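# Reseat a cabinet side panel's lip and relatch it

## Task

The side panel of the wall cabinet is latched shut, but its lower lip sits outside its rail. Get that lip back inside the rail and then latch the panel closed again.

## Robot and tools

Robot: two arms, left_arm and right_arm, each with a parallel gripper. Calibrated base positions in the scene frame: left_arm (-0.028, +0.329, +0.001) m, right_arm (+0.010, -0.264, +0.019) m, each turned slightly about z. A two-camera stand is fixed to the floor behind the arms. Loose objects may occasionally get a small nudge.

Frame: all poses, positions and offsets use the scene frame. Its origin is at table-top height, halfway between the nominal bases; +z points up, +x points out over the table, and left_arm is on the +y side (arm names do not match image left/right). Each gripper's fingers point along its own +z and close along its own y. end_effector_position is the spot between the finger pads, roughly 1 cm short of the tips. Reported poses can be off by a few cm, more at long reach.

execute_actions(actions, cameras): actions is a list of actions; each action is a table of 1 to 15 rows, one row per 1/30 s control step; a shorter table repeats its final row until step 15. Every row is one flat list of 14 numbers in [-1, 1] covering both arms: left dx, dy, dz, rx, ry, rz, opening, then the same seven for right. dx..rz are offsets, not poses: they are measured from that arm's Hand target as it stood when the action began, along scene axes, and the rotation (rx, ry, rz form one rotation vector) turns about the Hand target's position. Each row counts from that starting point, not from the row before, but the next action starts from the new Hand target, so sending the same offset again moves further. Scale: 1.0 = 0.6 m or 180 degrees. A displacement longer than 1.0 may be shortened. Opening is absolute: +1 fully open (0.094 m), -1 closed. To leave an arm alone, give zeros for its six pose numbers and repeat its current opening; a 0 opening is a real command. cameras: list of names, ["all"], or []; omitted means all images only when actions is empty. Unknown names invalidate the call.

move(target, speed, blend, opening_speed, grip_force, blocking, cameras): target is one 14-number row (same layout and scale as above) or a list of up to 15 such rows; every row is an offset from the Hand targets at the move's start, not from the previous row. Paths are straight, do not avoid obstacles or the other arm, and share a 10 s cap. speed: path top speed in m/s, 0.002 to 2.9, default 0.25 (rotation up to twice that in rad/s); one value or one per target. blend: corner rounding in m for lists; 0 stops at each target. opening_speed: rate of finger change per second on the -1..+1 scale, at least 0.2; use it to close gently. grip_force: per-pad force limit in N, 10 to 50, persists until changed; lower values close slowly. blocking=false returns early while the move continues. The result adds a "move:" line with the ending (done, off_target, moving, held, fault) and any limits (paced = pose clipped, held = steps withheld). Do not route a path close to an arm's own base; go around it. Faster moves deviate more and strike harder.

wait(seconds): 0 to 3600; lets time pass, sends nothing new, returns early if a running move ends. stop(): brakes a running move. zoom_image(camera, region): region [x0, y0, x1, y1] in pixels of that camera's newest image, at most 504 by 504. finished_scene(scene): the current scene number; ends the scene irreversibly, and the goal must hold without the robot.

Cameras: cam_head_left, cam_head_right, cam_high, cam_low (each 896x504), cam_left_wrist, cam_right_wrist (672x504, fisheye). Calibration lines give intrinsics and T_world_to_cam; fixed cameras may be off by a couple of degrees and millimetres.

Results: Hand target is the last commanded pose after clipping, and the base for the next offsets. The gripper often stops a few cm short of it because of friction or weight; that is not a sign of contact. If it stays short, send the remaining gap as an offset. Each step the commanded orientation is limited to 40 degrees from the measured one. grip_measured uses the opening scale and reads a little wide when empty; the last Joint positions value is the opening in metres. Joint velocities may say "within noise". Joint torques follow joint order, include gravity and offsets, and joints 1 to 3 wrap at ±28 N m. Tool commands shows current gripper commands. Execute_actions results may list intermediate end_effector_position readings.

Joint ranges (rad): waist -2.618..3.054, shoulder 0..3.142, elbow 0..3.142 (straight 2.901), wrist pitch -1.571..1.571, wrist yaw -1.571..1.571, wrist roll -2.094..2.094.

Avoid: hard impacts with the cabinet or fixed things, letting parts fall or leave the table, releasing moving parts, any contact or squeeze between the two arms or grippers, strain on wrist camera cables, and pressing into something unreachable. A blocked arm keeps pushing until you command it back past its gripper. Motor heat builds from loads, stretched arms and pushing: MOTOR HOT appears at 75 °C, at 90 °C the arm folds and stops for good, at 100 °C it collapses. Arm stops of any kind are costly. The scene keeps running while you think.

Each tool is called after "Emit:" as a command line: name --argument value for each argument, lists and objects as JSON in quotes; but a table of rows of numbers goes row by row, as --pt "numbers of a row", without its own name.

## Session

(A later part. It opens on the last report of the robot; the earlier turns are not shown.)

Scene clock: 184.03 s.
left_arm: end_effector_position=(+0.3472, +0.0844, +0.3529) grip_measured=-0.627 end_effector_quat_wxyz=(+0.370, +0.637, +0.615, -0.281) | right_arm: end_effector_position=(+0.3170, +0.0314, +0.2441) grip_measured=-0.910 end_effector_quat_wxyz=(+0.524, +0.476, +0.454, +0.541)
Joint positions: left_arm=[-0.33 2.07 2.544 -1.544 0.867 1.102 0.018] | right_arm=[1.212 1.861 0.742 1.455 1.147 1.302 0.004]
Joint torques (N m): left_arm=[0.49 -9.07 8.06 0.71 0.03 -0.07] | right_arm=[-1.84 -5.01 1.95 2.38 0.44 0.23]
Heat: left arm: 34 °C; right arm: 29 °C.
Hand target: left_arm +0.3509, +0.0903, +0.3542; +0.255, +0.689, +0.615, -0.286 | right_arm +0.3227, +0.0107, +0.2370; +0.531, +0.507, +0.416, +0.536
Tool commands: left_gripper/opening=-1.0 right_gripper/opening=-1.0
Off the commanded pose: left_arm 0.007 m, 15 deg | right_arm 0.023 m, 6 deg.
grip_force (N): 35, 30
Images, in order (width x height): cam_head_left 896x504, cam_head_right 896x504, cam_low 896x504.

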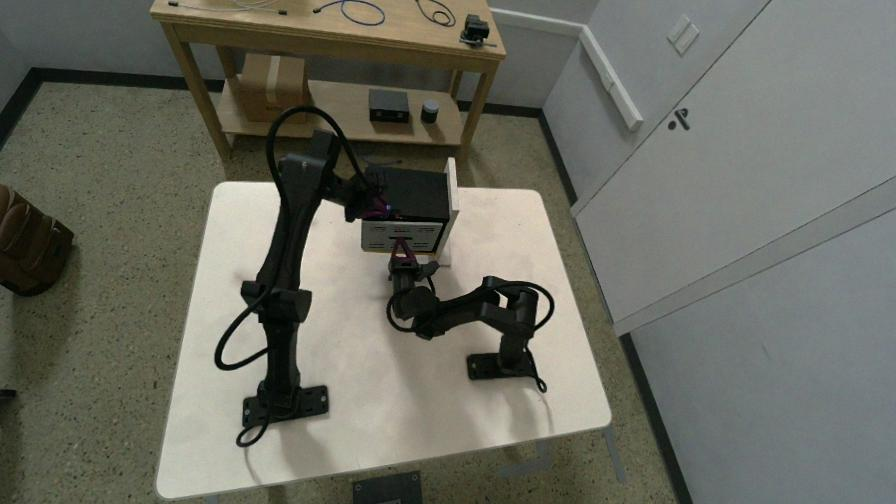

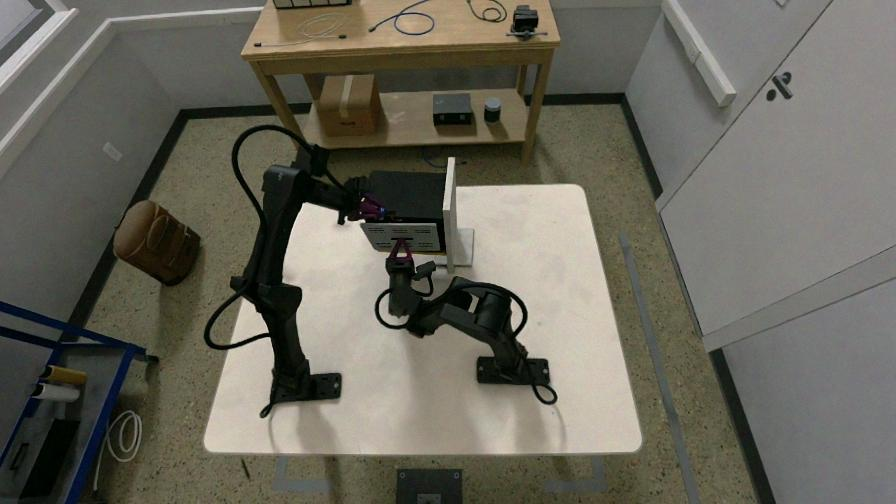

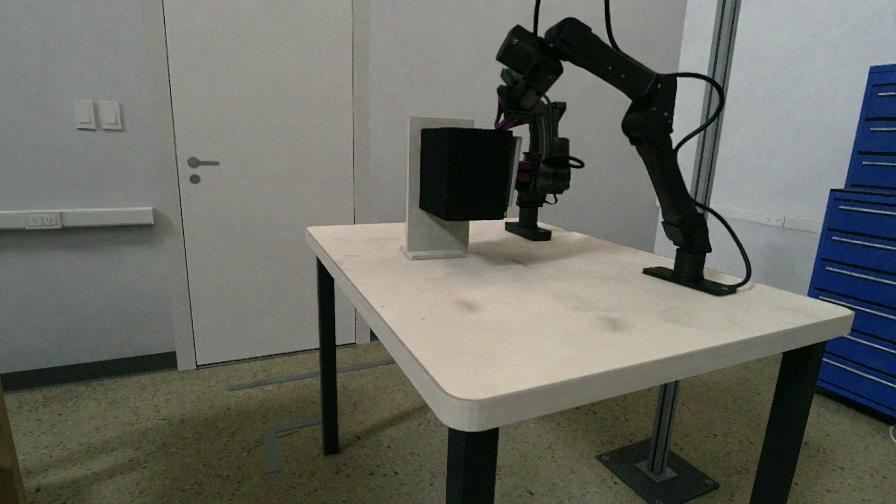

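Emit:
move --pt "0 0 0 0 0 0 -1 -0.02 0.03 0.03 -0.012 0 0 -1" --pt "0 0 0 0 0 0 -1 -0.03 0.03 0.095 -0.012 0 0 -1" --pt "0 0 0 0 0 0 -1 -0.03 0.012 0.07 -0.012 0 0 -1" --speed 0.1 --cameras '["cam_right_wrist","cam_left_wrist","cam_head_left","cam_head_right"]'

Emit:
zoom_image --camera "cam_head_left" --region '[350, 190, 460, 280]'

Emit:
zoom_image --camera "cam_head_right" --region '[350, 190, 460, 280]'

Scene clock: 196.37 s.
left_arm: end_effector_position=(+0.3472, +0.0844, +0.3529) grip_measured=-0.627 end_effector_quat_wxyz=(+0.370, +0.637, +0.615, -0.281) | right_arm: end_effector_position=(+0.3071, +0.0229, +0.2476) grip_measured=-0.911 end_effector_quat_wxyz=(+0.562, +0.484, +0.469, +0.479)
Joint positions: left_arm=[-0.33 2.07 2.544 -1.544 0.867 1.102 0.018] | right_arm=[1.249 1.826 0.768 1.379 1.279 1.199 0.004]
Joint torques (N m): left_arm=[0.53 -9.06 8.03 0.71 0.04 -0.05] | right_arm=[-0.34 -11.28 3.36 2.31 -0.45 0.05]
Heat: left arm: 34 °C; right arm: 30 °C.
Hand target: left_arm +0.3509, +0.0903, +0.3542; +0.255, +0.689, +0.615, -0.286 | right_arm +0.3047, +0.0179, +0.2789; +0.540, +0.497, +0.427, +0.528
Off the commanded pose: left_arm 0.007 m, 15 deg | right_arm 0.032 m, 8 deg.
joint sent to its limit (left arm) — joint 4 (wrist pitch), lower limit. The joint targets are off in orientation, not in position.
grip_force (N): 35, 30
move: off_target (right_arm)
cam_left_wrist: T_world_to_cam=[[-0.98478, -0.02745, -0.17165, 0.40385], [0.07934, 0.80763, -0.58433, 0.14283], [0.15466, -0.58906, -0.79315, 0.36364]] pos_world=[0.33012, 0.10994, 0.4412]
cam_right_wrist: T_world_to_cam=[[0.12605, -0.05024, -0.99075, 0.21179], [-0.23051, 0.9699, -0.07851, 0.09677], [0.96487, 0.23827, 0.11068, -0.24156]] pos_world=[0.22868, -0.02566, 0.24416]
Images, in order (width x height): cam_head_left 896x504, cam_head_right 896x504, cam_left_wrist 672x504, cam_right_wrist 672x504.

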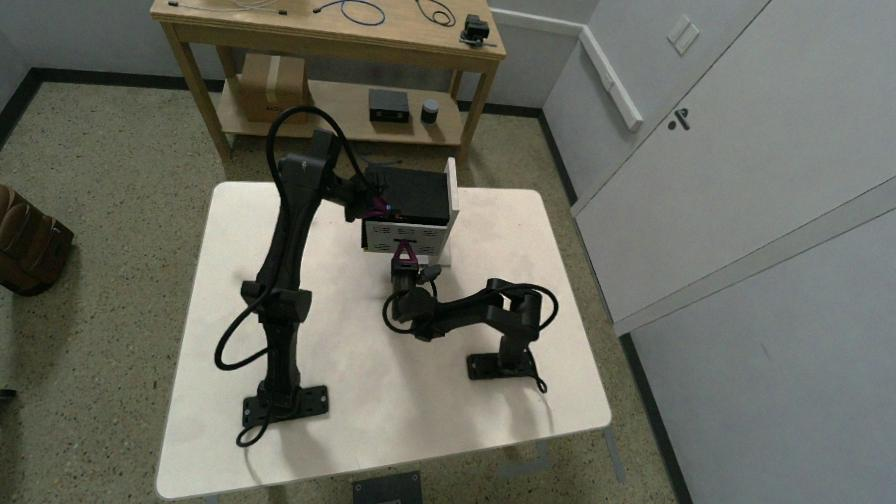

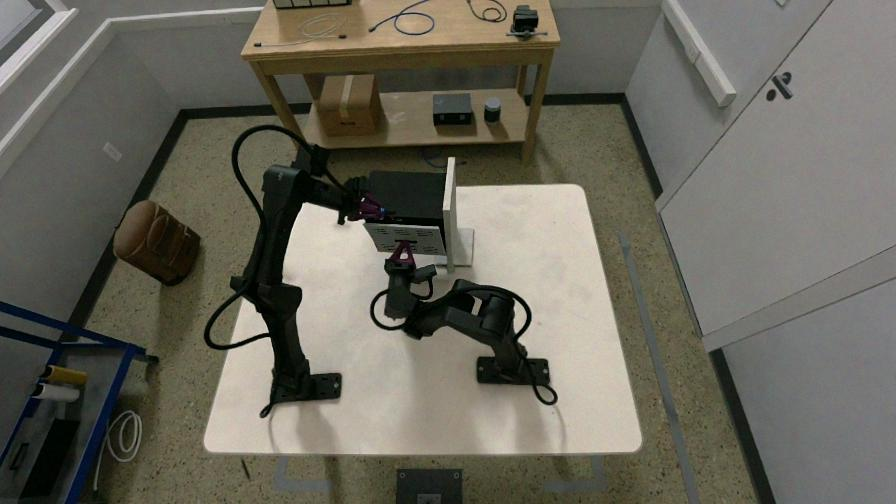

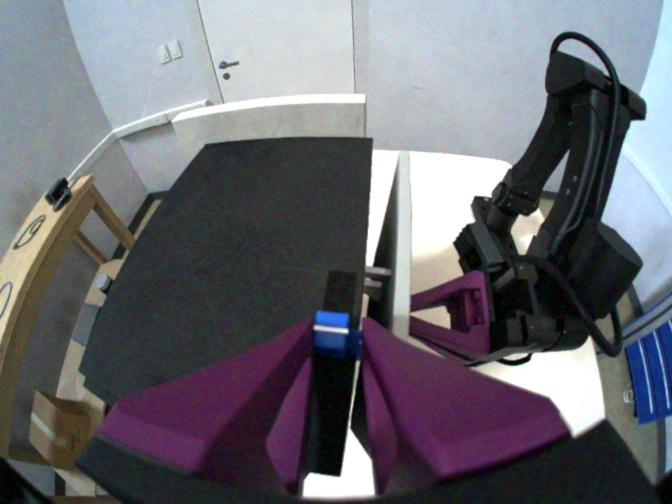

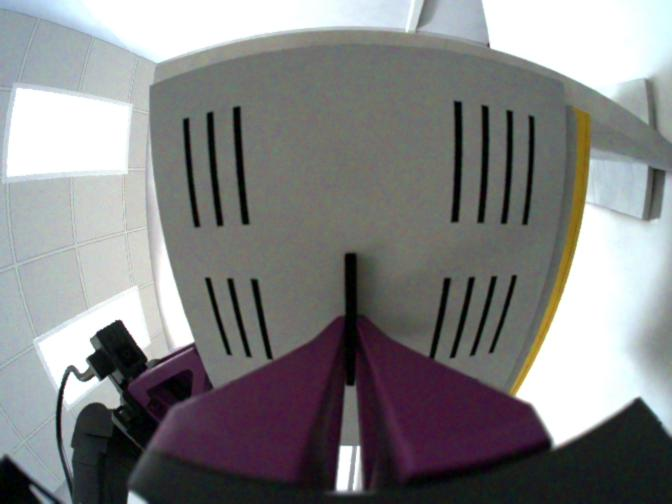

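Scaled by 4.582 from the camera's image (finer frame: 1280x720).

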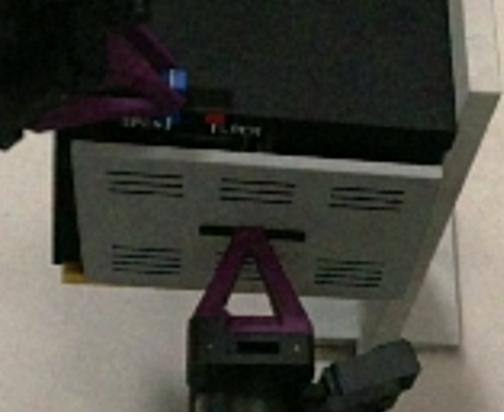

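Scaled by 4.582 from the camera's image (finer frame: 1280x720).

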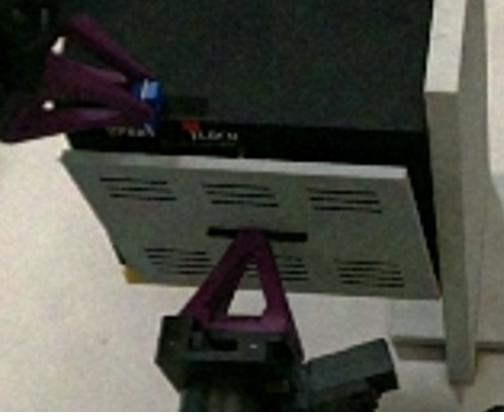

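Emit:
move --pt "0 0 0 0 0 0 -1 -0.015 0.0135 0.045 0 0 0 -1" --pt "0 0 0 0 0 0 -1 0.013 0.0135 -0.012 0 0 0 -1" --pt "0 0 0 0 0 0 -1 0.036 0.0135 -0.015 0 0 0 -1" --speed 0.1 --cameras '["cam_right_wrist","cam_head_left","cam_head_right"]'

Emit:
zoom_image --camera "cam_head_left" --region '[350, 190, 460, 280]'

Emit:
zoom_image --camera "cam_head_right" --region '[350, 190, 460, 280]'

Scene clock: 206.13 s.
left_arm: end_effector_position=(+0.3472, +0.0844, +0.3529) grip_measured=-0.627 end_effector_quat_wxyz=(+0.370, +0.637, +0.615, -0.281) | right_arm: end_effector_position=(+0.3202, +0.0202, +0.2481) grip_measured=-0.911 end_effector_quat_wxyz=(+0.556, +0.489, +0.459, +0.491)
Joint positions: left_arm=[-0.33 2.07 2.544 -1.544 0.867 1.102 0.018] | right_arm=[1.208 1.831 0.775 1.362 1.234 1.251 0.004]
Joint torques (N m): left_arm=[0.5 -9.02 8.06 0.71 0.03 -0.06] | right_arm=[-0.94 -7.15 6.63 2.09 -0.47 0.07]
Heat: left arm: 34 °C; right arm: 30 °C.
Hand target: left_arm +0.3509, +0.0903, +0.3542; +0.255, +0.689, +0.615, -0.286 | right_arm +0.3263, +0.0261, +0.2699; +0.540, +0.497, +0.427, +0.528
Off the commanded pose: left_arm 0.007 m, 15 deg | right_arm 0.023 m, 6 deg.
joint sent to its limit (left arm) — joint 4 (wrist pitch), lower limit. The joint targets are off in orientation, not in position.
grip_force (N): 35, 30
move: off_target (right_arm)
cam_right_wrist: T_world_to_cam=[[0.13797, -0.01698, -0.99029, 0.20593], [-0.23542, 0.97064, -0.04944, 0.09686], [0.96205, 0.23995, 0.12992, -0.25756]] pos_world=[0.24218, -0.02872, 0.24218]
Images, in order (width x height): cam_head_left 896x504, cam_head_right 896x504, cam_right_wrist 672x504.

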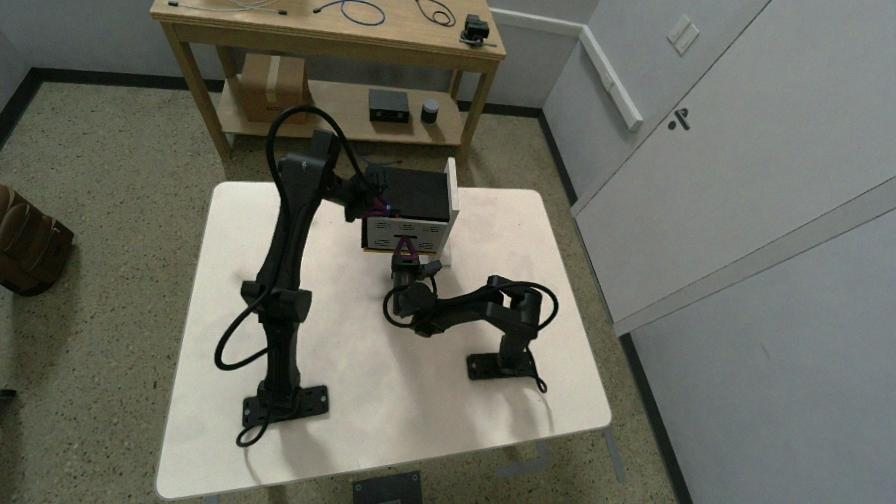

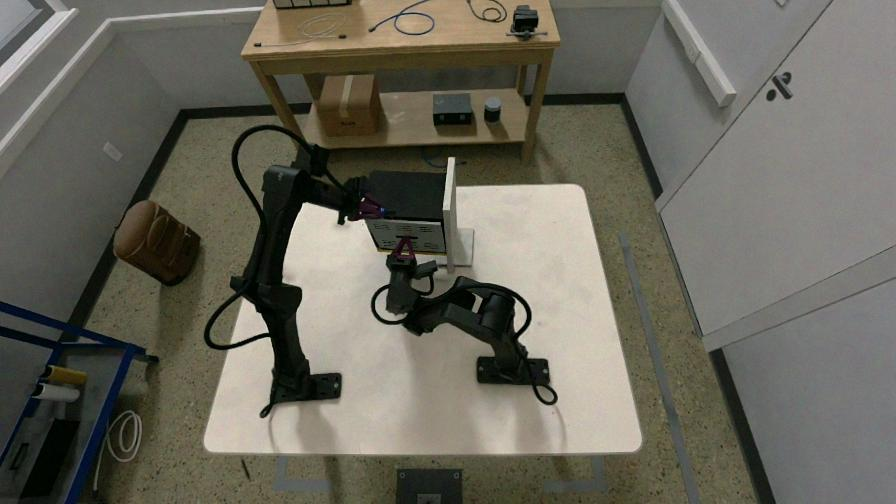

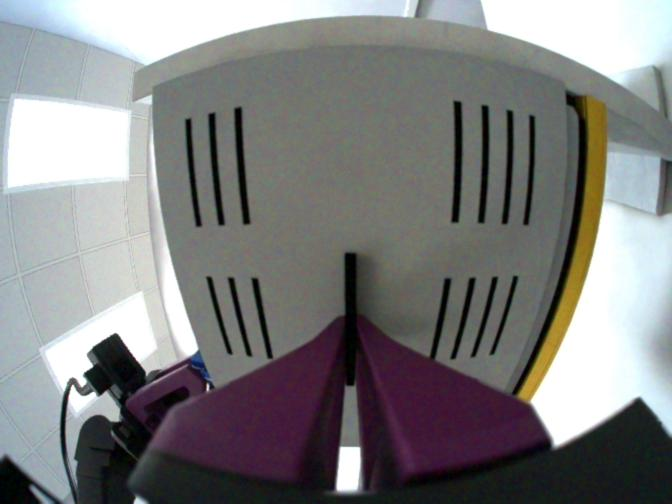

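Scaled by 4.582 from the camera's image (finer frame: 1280x720).

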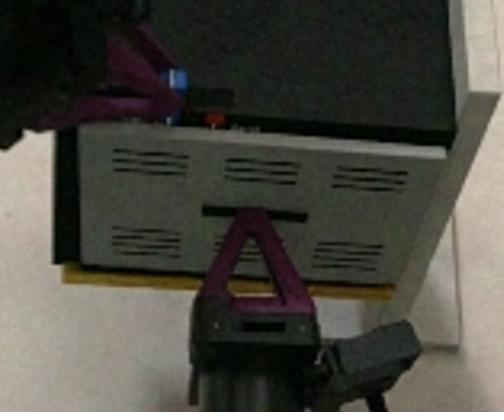

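Scaled by 4.582 from the camera's image (finer frame: 1280x720).

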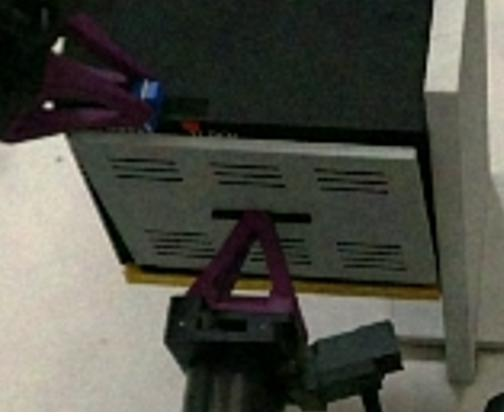

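Emit:
move --pt "0 0 0 0 0 0 -1 0 0.016 0.01 0 0 0 -1" --pt "0 0 0 0 0 0 -1 0 0.012 -0.02 0 0 0 -1" --pt "0 0 0 0 0 0 -1 0 0.012 -0.045 0 0 0 -1" --speed 0.08 --cameras '["cam_right_wrist","cam_head_left","cam_head_right"]'

Emit:
zoom_image --camera "cam_head_left" --region '[350, 190, 460, 280]'

Emit:
zoom_image --camera "cam_head_right" --region '[350, 190, 460, 280]'

Scene clock: 212.20 s.
left_arm: end_effector_position=(+0.3472, +0.0844, +0.3529) grip_measured=-0.627 end_effector_quat_wxyz=(+0.370, +0.637, +0.615, -0.281) | right_arm: end_effector_position=(+0.3234, +0.0260, +0.2415) grip_measured=-0.911 end_effector_quat_wxyz=(+0.548, +0.505, +0.436, +0.506)
Joint positions: left_arm=[-0.33 2.07 2.544 -1.544 0.867 1.102 0.018] | right_arm=[1.209 1.904 0.809 1.454 1.25 1.262 0.004]
Joint torques (N m): left_arm=[0.51 -9.09 8.05 0.69 0.05 -0.07] | right_arm=[-0.31 -5 4.07 2.15 -0.56 0.02]
Heat: left arm: 35 °C; right arm: 30 °C.
Hand target: left_arm +0.3509, +0.0903, +0.3542; +0.255, +0.689, +0.615, -0.286 | right_arm +0.3263, +0.0333, +0.2430; +0.540, +0.497, +0.427, +0.528
Off the commanded pose: left_arm 0.007 m, 15 deg | right_arm 0.008 m, 3 deg.
joint sent to its limit (left arm) — joint 4 (wrist pitch), lower limit. The joint targets are off in orientation, not in position.
grip_force (N): 35, 30
move: off_target (right_arm)
cam_right_wrist: T_world_to_cam=[[0.15579, 0.04236, -0.98688, 0.19081], [-0.22257, 0.97489, 0.00671, 0.07392], [0.96239, 0.2186, 0.16131, -0.26829]] pos_world=[0.24493, -0.02149, 0.23109]
Images, in order (width x height): cam_head_left 896x504, cam_head_right 896x504, cam_right_wrist 672x504.

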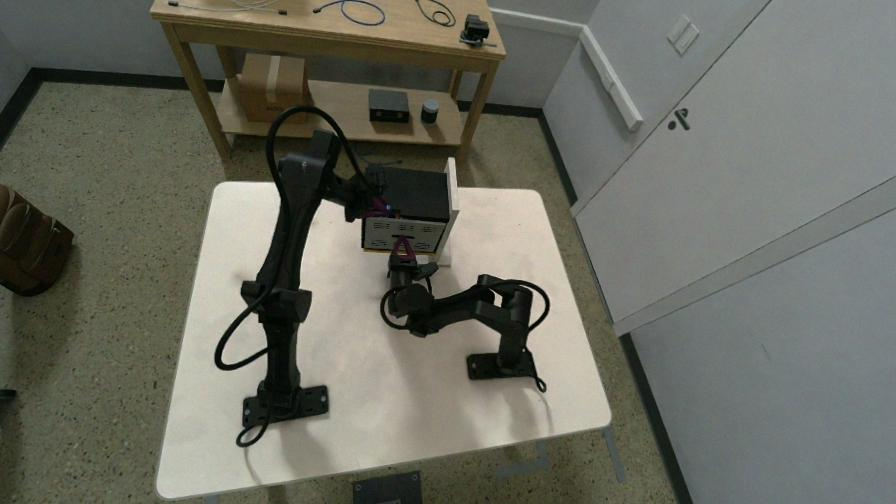

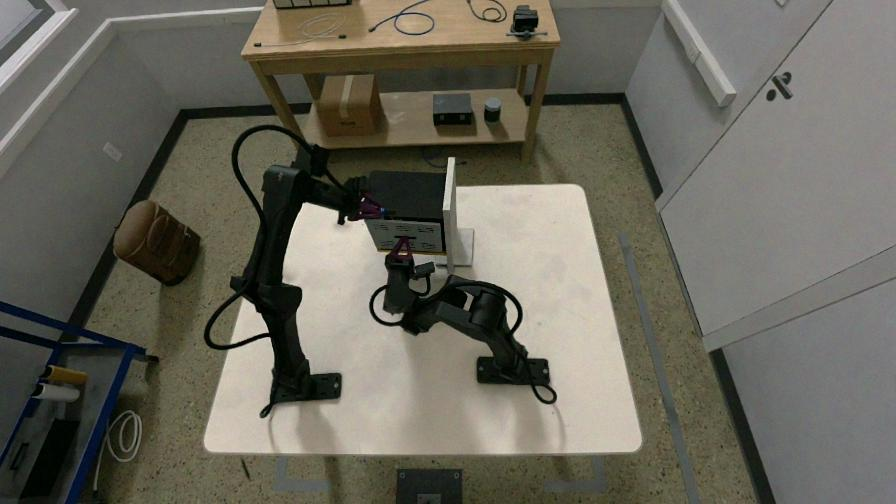

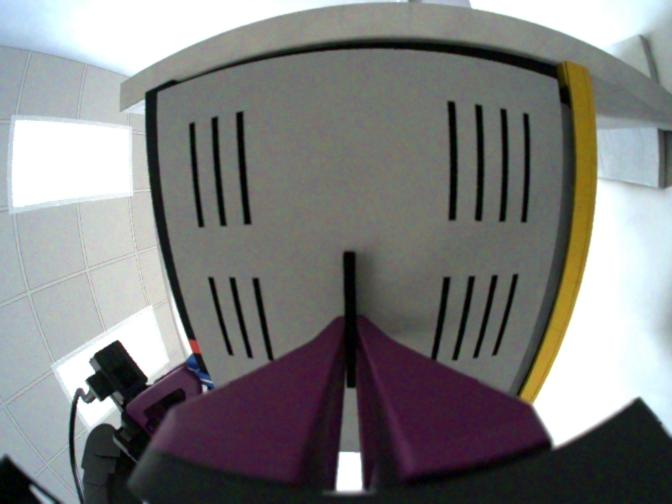

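Scaled by 4.582 from the camera's image (finer frame: 1280x720).

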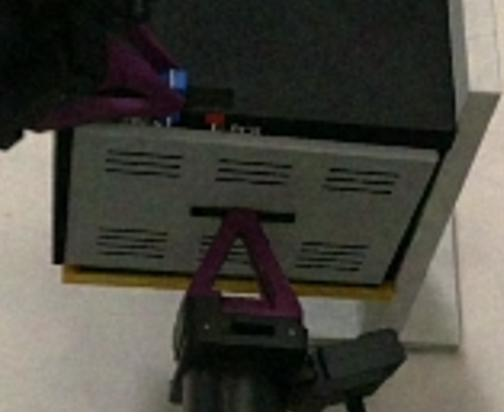

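Scaled by 4.582 from the camera's image (finer frame: 1280x720).

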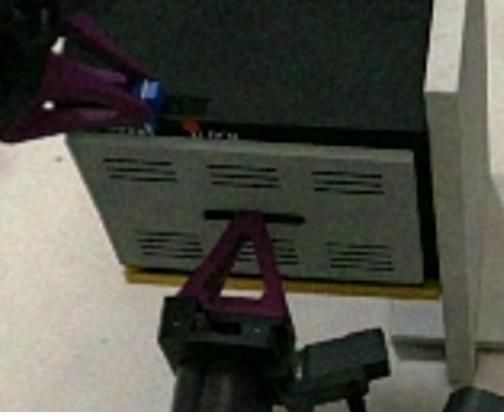

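Emit:
move --pt "0 0 0 0 0 0 -1 0 0 0.06 0 0 0 -1" --pt "0 0 0 0 0 0 -1 0 -0.017 0.045 0 0 0 -1" --pt "0 0 0 0 0 0 -1 0 -0.012 0.0 0 0 0 -1" --pt "0 0 0 0 0 0 -1 0 -0.010 -0.012 0 0 0 -1" --speed 0.08 --cameras '["cam_right_wrist","cam_head_left","cam_head_right"]'

Emit:
zoom_image --camera "cam_head_left" --region '[350, 190, 460, 280]'

Emit:
zoom_image --camera "cam_head_right" --region '[350, 190, 460, 280]'

Scene clock: 219.30 s.
left_arm: end_effector_position=(+0.3472, +0.0844, +0.3529) grip_measured=-0.627 end_effector_quat_wxyz=(+0.370, +0.637, +0.615, -0.281) | right_arm: end_effector_position=(+0.3231, +0.0235, +0.2388) grip_measured=-0.911 end_effector_quat_wxyz=(+0.546, +0.505, +0.437, +0.506)
Joint positions: left_arm=[-0.33 2.07 2.544 -1.544 0.867 1.102 0.018] | right_arm=[1.206 1.902 0.795 1.456 1.247 1.273 0.004]
Joint torques (N m): left_arm=[0.47 -9.05 8.06 0.72 0.03 -0.07] | right_arm=[-0.69 -4.64 2.81 2.31 -0.59 -0.01]
Heat: left arm: 35 °C; right arm: 30 °C.
Hand target: left_arm +0.3509, +0.0903, +0.3542; +0.255, +0.689, +0.615, -0.286 | right_arm +0.3263, +0.0273, +0.2358; +0.540, +0.497, +0.426, +0.528
Off the commanded pose: left_arm 0.007 m, 15 deg | right_arm 0.006 m, 3 deg.
joint sent to its limit (left arm) — joint 4 (wrist pitch), lower limit. The joint targets are off in orientation, not in position.
grip_force (N): 35, 30
move: off_target (right_arm)
cam_right_wrist: T_world_to_cam=[[0.15415, 0.04365, -0.98708, 0.18896], [-0.22454, 0.97443, 0.00802, 0.07659], [0.9622, 0.2204, 0.16001, -0.26674]] pos_world=[0.24472, -0.02409, 0.22859]
Images, in order (width x height): cam_head_left 896x504, cam_head_right 896x504, cam_right_wrist 672x504.

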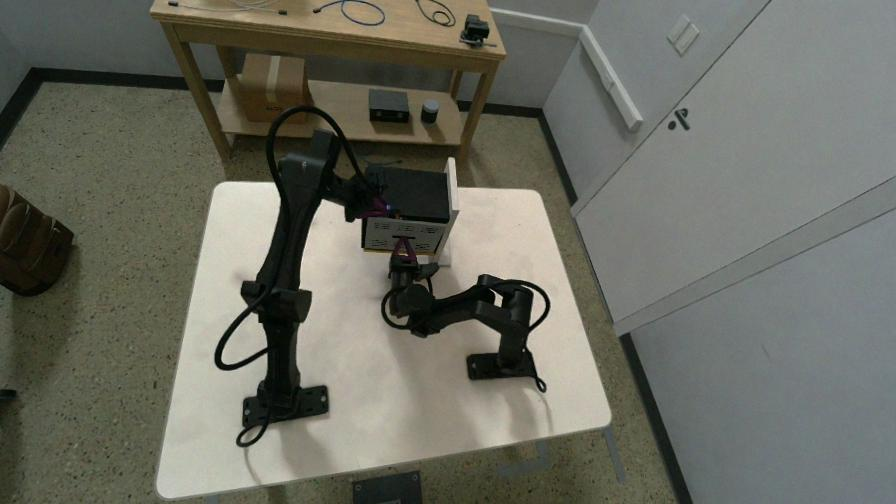

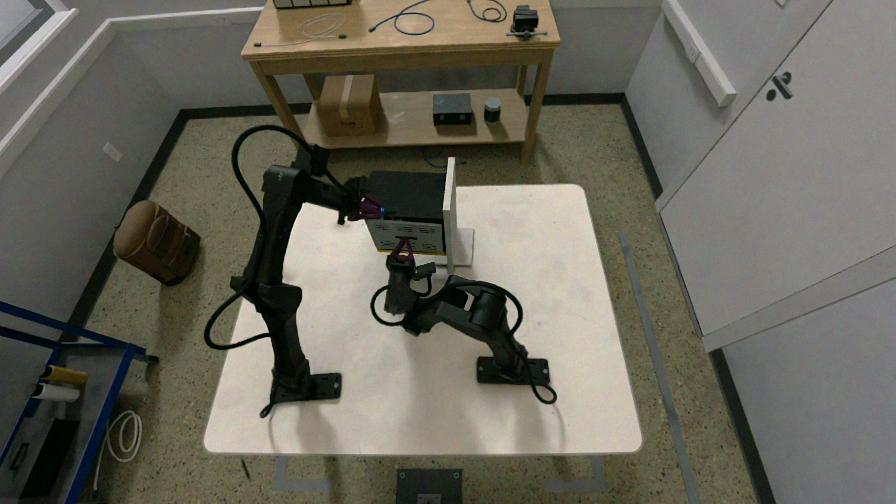

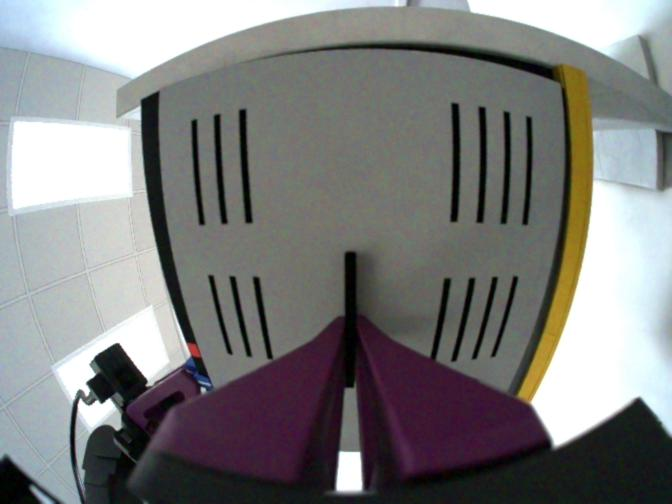

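Scaled by 4.582 from the camera's image (finer frame: 1280x720).

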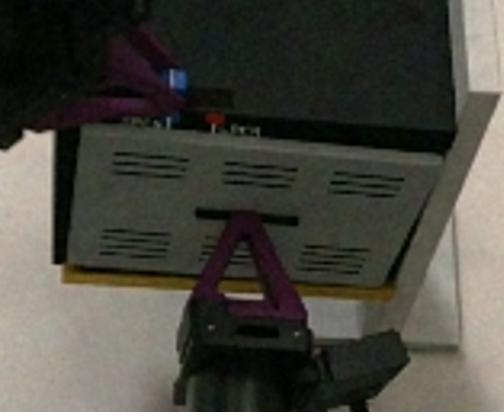

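Scaled by 4.582 from the camera's image (finer frame: 1280x720).

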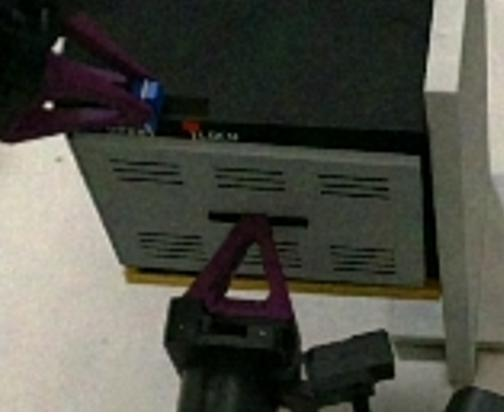

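Emit:
move --pt "0 0 0 0 0 0 -1 0 -0.004 0.01 -0.02 0 0 -1" --pt "0 0 0 0 0 0 -1 -0.004 -0.006 -0.02 -0.02 0 0 -1" --speed 0.08 --cameras '["cam_right_wrist"]'

Emit:
zoom_image --camera "cam_right_wrist" --region '[420, 30, 640, 410]'

Scene clock: 223.97 s.
left_arm: end_effector_position=(+0.3472, +0.0844, +0.3529) grip_measured=-0.627 end_effector_quat_wxyz=(+0.370, +0.637, +0.615, -0.281) | right_arm: end_effector_position=(+0.3229, +0.0229, +0.2368) grip_measured=-0.911 end_effector_quat_wxyz=(+0.551, +0.498, +0.444, +0.501)
Joint positions: left_arm=[-0.33 2.07 2.544 -1.544 0.867 1.102 0.018] | right_arm=[1.205 1.902 0.785 1.46 1.24 1.254 0.004]
Joint torques (N m): left_arm=[0.51 -9.09 8.05 0.71 0.03 -0.06] | right_arm=[-0.62 -3.33 0.9 2.67 -0.6 -0.19]
Heat: left arm: 35 °C; right arm: 30 °C.
Hand target: left_arm +0.3509, +0.0903, +0.3542; +0.255, +0.689, +0.615, -0.286 | right_arm +0.3240, +0.0236, +0.2237; +0.556, +0.480, +0.443, +0.515
Off the commanded pose: left_arm 0.007 m, 15 deg | right_arm 0.013 m, 3 deg.
joint sent to its limit (left arm) — joint 4 (wrist pitch), lower limit. The joint targets are off in orientation, not in position.
joint sent to its limit (right arm) — joint 4 (wrist pitch), upper limit. The joint targets still meet the commanded pose.
grip_force (N): 35, 30
move: off_target (right_arm)
cam_right_wrist: T_world_to_cam=[[0.15169, 0.01985, -0.98823, 0.18852], [-0.22781, 0.97358, -0.01541, 0.08377], [0.96182, 0.22746, 0.1522, -0.26421]] pos_world=[0.24461, -0.0252, 0.22781]

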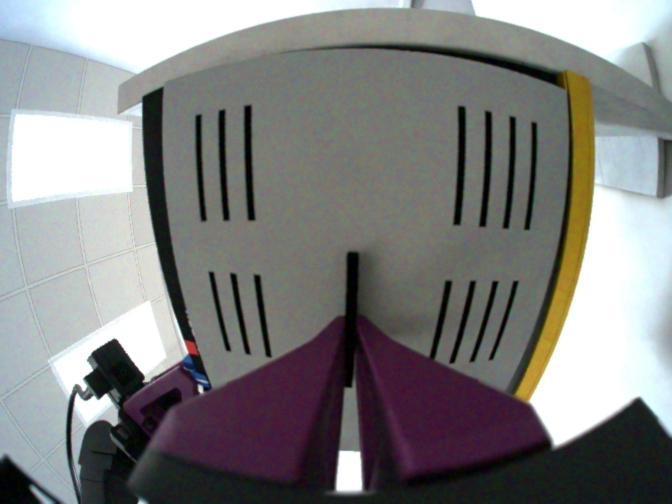

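Scaled by 1.326 from the camera's image (finer frame: 960x720).

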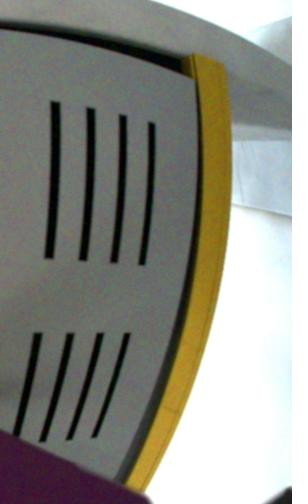

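Emit:
move --pt "0 0 0 0 0 0 -1 0 -0.006 0.055 0.012 0 0 -1" --pt "0 0 0 0 0 0 -1 0 -0.022 0.05 0.012 0 0 -1" --pt "0 0 0 0 0 0 -1 0 -0.016 0.02 0.004 0 0 -1" --pt "0 0 0 0 0 0 -1 0 -0.014 -0.002 -0.008 0 0 -1" --speed 0.08 --cameras '["cam_right_wrist","cam_head_left"]'

Emit:
zoom_image --camera "cam_right_wrist" --region '[420, 30, 640, 410]'

Emit:
zoom_image --camera "cam_head_left" --region '[350, 190, 460, 280]'

Scene clock: 231.50 s.
left_arm: end_effector_position=(+0.3472, +0.0844, +0.3529) grip_measured=-0.627 end_effector_quat_wxyz=(+0.370, +0.637, +0.615, -0.281) | right_arm: end_effector_position=(+0.3223, +0.0202, +0.2336) grip_measured=-0.911 end_effector_quat_wxyz=(+0.550, +0.482, +0.459, +0.505)
Joint positions: left_arm=[-0.33 2.07 2.544 -1.544 0.867 1.102 0.018] | right_arm=[1.196 1.883 0.741 1.46 1.194 1.256 0.004]
Joint torques (N m): left_arm=[0.54 -9.05 8.02 0.7 0.03 -0.06] | right_arm=[-0.91 -3.36 1.33 2.69 -0.28 -0.29]
Heat: left arm: 35 °C; right arm: 31 °C.
Hand target: left_arm +0.3509, +0.0903, +0.3542; +0.255, +0.689, +0.615, -0.286 | right_arm +0.3239, +0.0154, +0.2226; +0.561, +0.473, +0.449, +0.509
Off the commanded pose: left_arm 0.007 m, 15 deg | right_arm 0.012 m, 2 deg.
joint sent to its limit (left arm) — joint 4 (wrist pitch), lower limit. The joint targets are off in orientation, not in position.
joint sent to its limit (right arm) — joint 4 (wrist pitch), upper limit. The joint targets still meet the commanded pose.
grip_force (N): 35, 30
move: off_target (right_arm)
cam_right_wrist: T_world_to_cam=[[0.15455, -0.00246, -0.98798, 0.18507], [-0.26134, 0.96428, -0.04329, 0.10365], [0.95279, 0.26489, 0.14839, -0.25948]] pos_world=[0.24571, -0.03076, 0.22584]
Images, in order (width x height): cam_head_left 896x504, cam_right_wrist 672x504.

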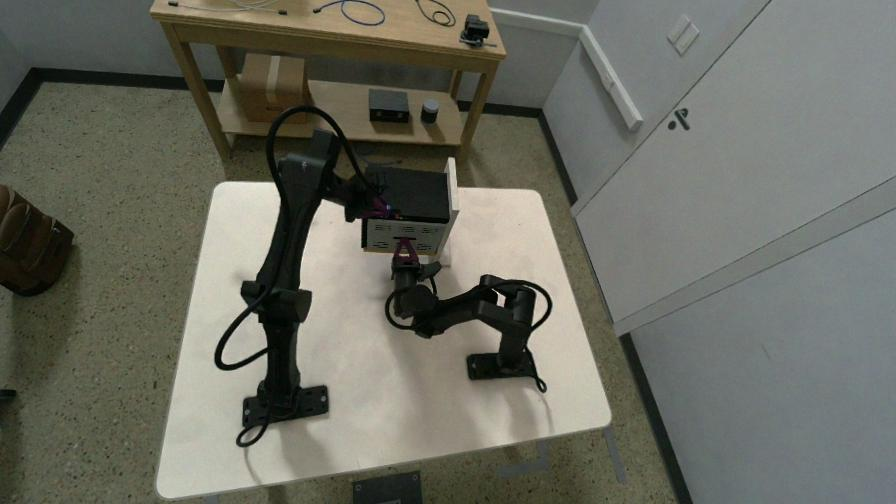

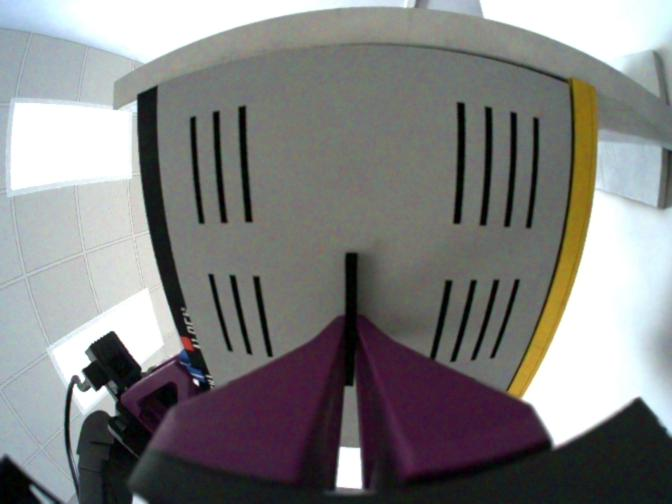

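Scaled by 1.326 from the camera's image (finer frame: 960x720).

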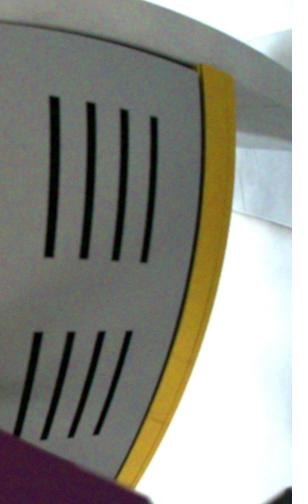

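Scaled by 4.582 from the camera's image (finer frame: 1280x720).

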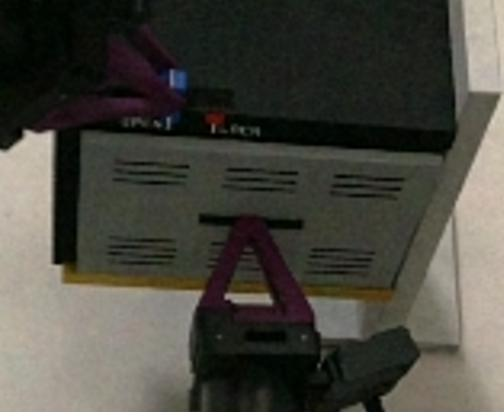

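Emit:
move --pt "0 0 0 0 0 0 -1 0.02 0.004 0.015 0.006 0.04 0 -1" --pt "0 0 0 0 0 0 -1 0.042 0.002 0.035 0.010 0.075 -0.003 -1" --speed 0.08 --cameras '["cam_right_wrist","cam_left_wrist"]'

Scene clock: 238.10 s.
left_arm: end_effector_position=(+0.3472, +0.0844, +0.3529) grip_measured=-0.627 end_effector_quat_wxyz=(+0.370, +0.637, +0.615, -0.281) | right_arm: end_effector_position=(+0.3297, +0.0193, +0.2364) grip_measured=-0.911 end_effector_quat_wxyz=(+0.507, +0.533, +0.501, +0.456)
Joint positions: left_arm=[-0.33 2.07 2.544 -1.544 0.867 1.102 0.018] | right_arm=[1.18 1.679 0.865 0.613 1.205 1.737 0.004]
Joint torques (N m): left_arm=[0.51 -9.09 8.06 0.71 0.03 -0.06] | right_arm=[-4.12 -6.71 7.01 1.33 -0.47 0.08]
Heat: left arm: 35 °C; right arm: 31 °C.
Hand target: left_arm +0.3509, +0.0903, +0.3542; +0.255, +0.689, +0.615, -0.286 | right_arm +0.3491, +0.0164, +0.2436; +0.500, +0.540, +0.502, +0.454
Off the commanded pose: left_arm 0.007 m, 15 deg | right_arm 0.021 m, 1 deg.
joint sent to its limit (left arm) — joint 4 (wrist pitch), lower limit. The joint targets are off in orientation, not in position.
grip_force (N): 35, 30
move: off_target (right_arm)
cam_left_wrist: T_world_to_cam=[[-0.98478, -0.02745, -0.17165, 0.40385], [0.07934, 0.80763, -0.58433, 0.14283], [0.15466, -0.58906, -0.79315, 0.36364]] pos_world=[0.33012, 0.10994, 0.4412]
cam_right_wrist: T_world_to_cam=[[-0.03094, 0.00783, -0.99949, 0.25036], [-0.24753, 0.96876, 0.01525, 0.08813], [0.96839, 0.24788, -0.02803, -0.22978]] pos_world=[0.25207, -0.03038, 0.24244]
Images, in order (width x height): cam_left_wrist 672x504, cam_right_wrist 672x504.

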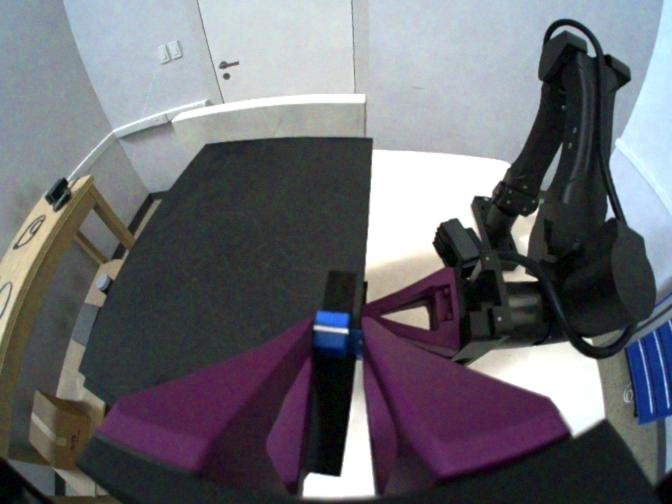

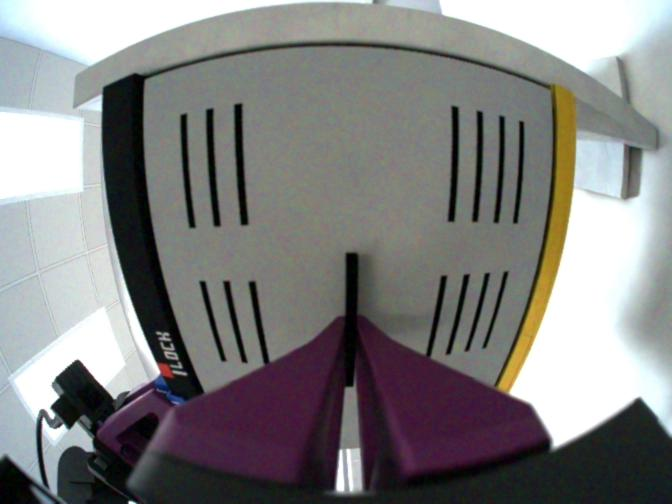

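Closed flush. Lock (−y).

Emit:
move --target '[-0.008,-0.14,0.002,0,0,0,-1,0,0,0,0,0,0,-1]' --speed 0.1 --cameras '["cam_right_wrist","cam_left_wrist"]'

Scene clock: 241.50 s.
left_arm: end_effector_position=(+0.3463, +0.0550, +0.3543) grip_measured=-0.627 end_effector_quat_wxyz=(+0.348, +0.623, +0.661, -0.231) | right_arm: end_effector_position=(+0.3297, +0.0192, +0.2362) grip_measured=-0.911 end_effector_quat_wxyz=(+0.506, +0.534, +0.501, +0.456)
Joint positions: left_arm=[-0.453 2.158 2.772 -1.59 0.666 0.908 0.018] | right_arm=[1.18 1.679 0.865 0.612 1.205 1.738 0.004]
Joint torques (N m): left_arm=[-6.31 -3.63 12.11 1.67 1.31 -0.06] | right_arm=[-4.23 -6.8 7.04 1.27 -0.45 0.09]
Heat: left arm: 35 °C; right arm: 30 °C.
Hand target: left_arm +0.3461, +0.0061, +0.3554; +0.255, +0.689, +0.615, -0.286 | right_arm +0.3491, +0.0164, +0.2435; +0.500, +0.540, +0.502, +0.454
Off the commanded pose: left_arm 0.049 m, 15 deg | right_arm 0.021 m, 1 deg.
joint read past its limit (left arm) — joint 4 (wrist pitch), lower limit.
grip_force (N): 35, 30
move: off_target (left_arm)
cam_left_wrist: T_world_to_cam=[[-0.97908, -0.10724, -0.17294, 0.40532], [-0.00757, 0.86845, -0.49571, 0.16297], [0.20335, -0.48403, -0.85109, 0.34546]] pos_world=[0.32782, 0.06915, 0.4449]
cam_right_wrist: T_world_to_cam=[[-0.03127, 0.00795, -0.99948, 0.25034], [-0.24743, 0.96878, 0.01545, 0.08815], [0.9684, 0.24778, -0.02833, -0.22969]] pos_world=[0.25207, -0.03048, 0.24234]
Images, in order (width x height): cam_left_wrist 672x504, cam_right_wrist 672x504.

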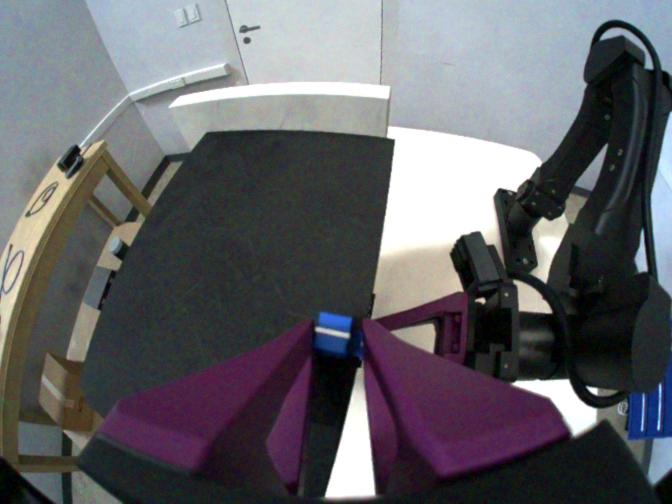

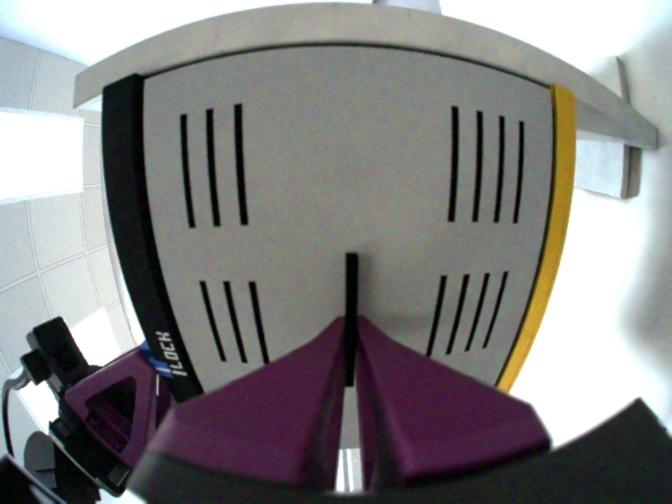

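Locked. Relax and release.

Emit:
move --pt "0 0.077 0 0 0 0 -1 -0.022 0.004 0.01 0 -0.01 0 -1" --pt "0 0.077 0 0 0 0 0 -0.022 0.004 0.01 0 -0.01 0 -0.4" --pt "0 0.085 0.12 0 0 0 0 -0.15 0.015 0.01 0 -0.01 0 -0.4" --speed 0.12 --cameras '["cam_right_wrist","cam_left_wrist"]'

Scene clock: 249.40 s.
left_arm: end_effector_position=(+0.3531, +0.0538, +0.4070) grip_measured=-0.002 end_effector_quat_wxyz=(+0.428, +0.592, +0.622, -0.281) | right_arm: end_effector_position=(+0.2623, +0.0313, +0.2344) grip_measured=-0.402 end_effector_quat_wxyz=(+0.511, +0.519, +0.515, +0.453)
Joint positions: left_arm=[-0.401 2.153 2.843 -1.477 0.836 0.82 0.047] | right_arm=[1.387 1.618 0.844 0.393 1.386 1.891 0.028]
Joint torques (N m): left_arm=[0.75 -11.22 6.65 1.37 0.63 -0.04] | right_arm=[0.49 -8.79 4.85 1.41 0.55 0.2]
Heat: left arm: 34 °C; right arm: 30 °C.
Hand target: left_arm +0.3461, +0.0572, +0.4274; +0.255, +0.689, +0.615, -0.286 | right_arm +0.2592, +0.0254, +0.2495; +0.508, +0.533, +0.494, +0.463
Off the commanded pose: left_arm 0.022 m, 23 deg | right_arm 0.017 m, 3 deg.
elbow stopped short (left arm): the move would have taken joint 3 (elbow) straighter than the controller allows.
grip_force (N): 35, 30
move: off_target (left_arm, right_arm); target 2's new opening was sent with left_arm's hand 0.006 m and 13 deg from that target
cam_left_wrist: T_world_to_cam=[[-0.96893, -0.14064, -0.20345, 0.43169], [0.03055, 0.74825, -0.66271, 0.25104], [0.24544, -0.64834, -0.72071, 0.32921]] pos_world=[0.32981, 0.0863, 0.49146]
cam_right_wrist: T_world_to_cam=[[-0.03045, -0.02738, -0.99916, 0.24706], [-0.26912, 0.96293, -0.01819, 0.07358], [0.96262, 0.26835, -0.03669, -0.16474]] pos_world=[0.18591, -0.01988, 0.24215]
Images, in order (width x height): cam_left_wrist 672x504, cam_right_wrist 672x504.

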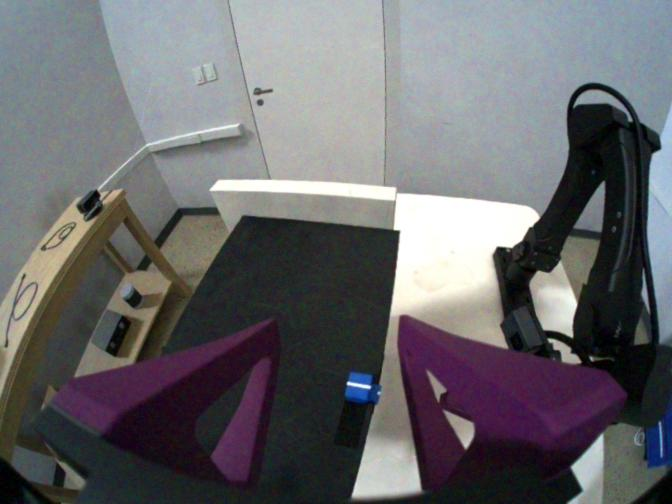

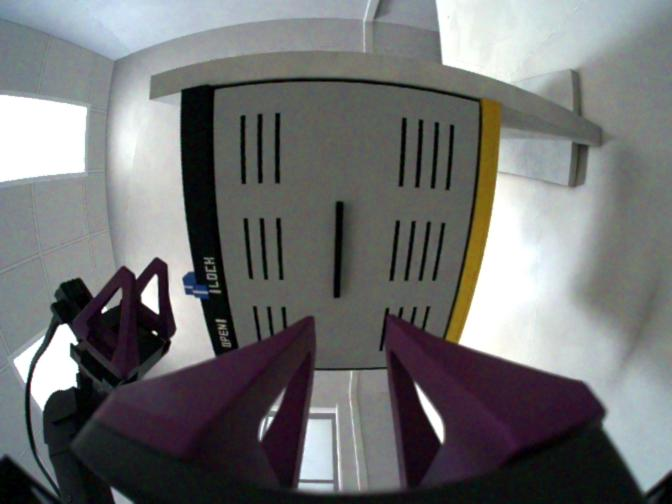

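Emit:
finished_scene --scene 2

The scene is finished: the task was done.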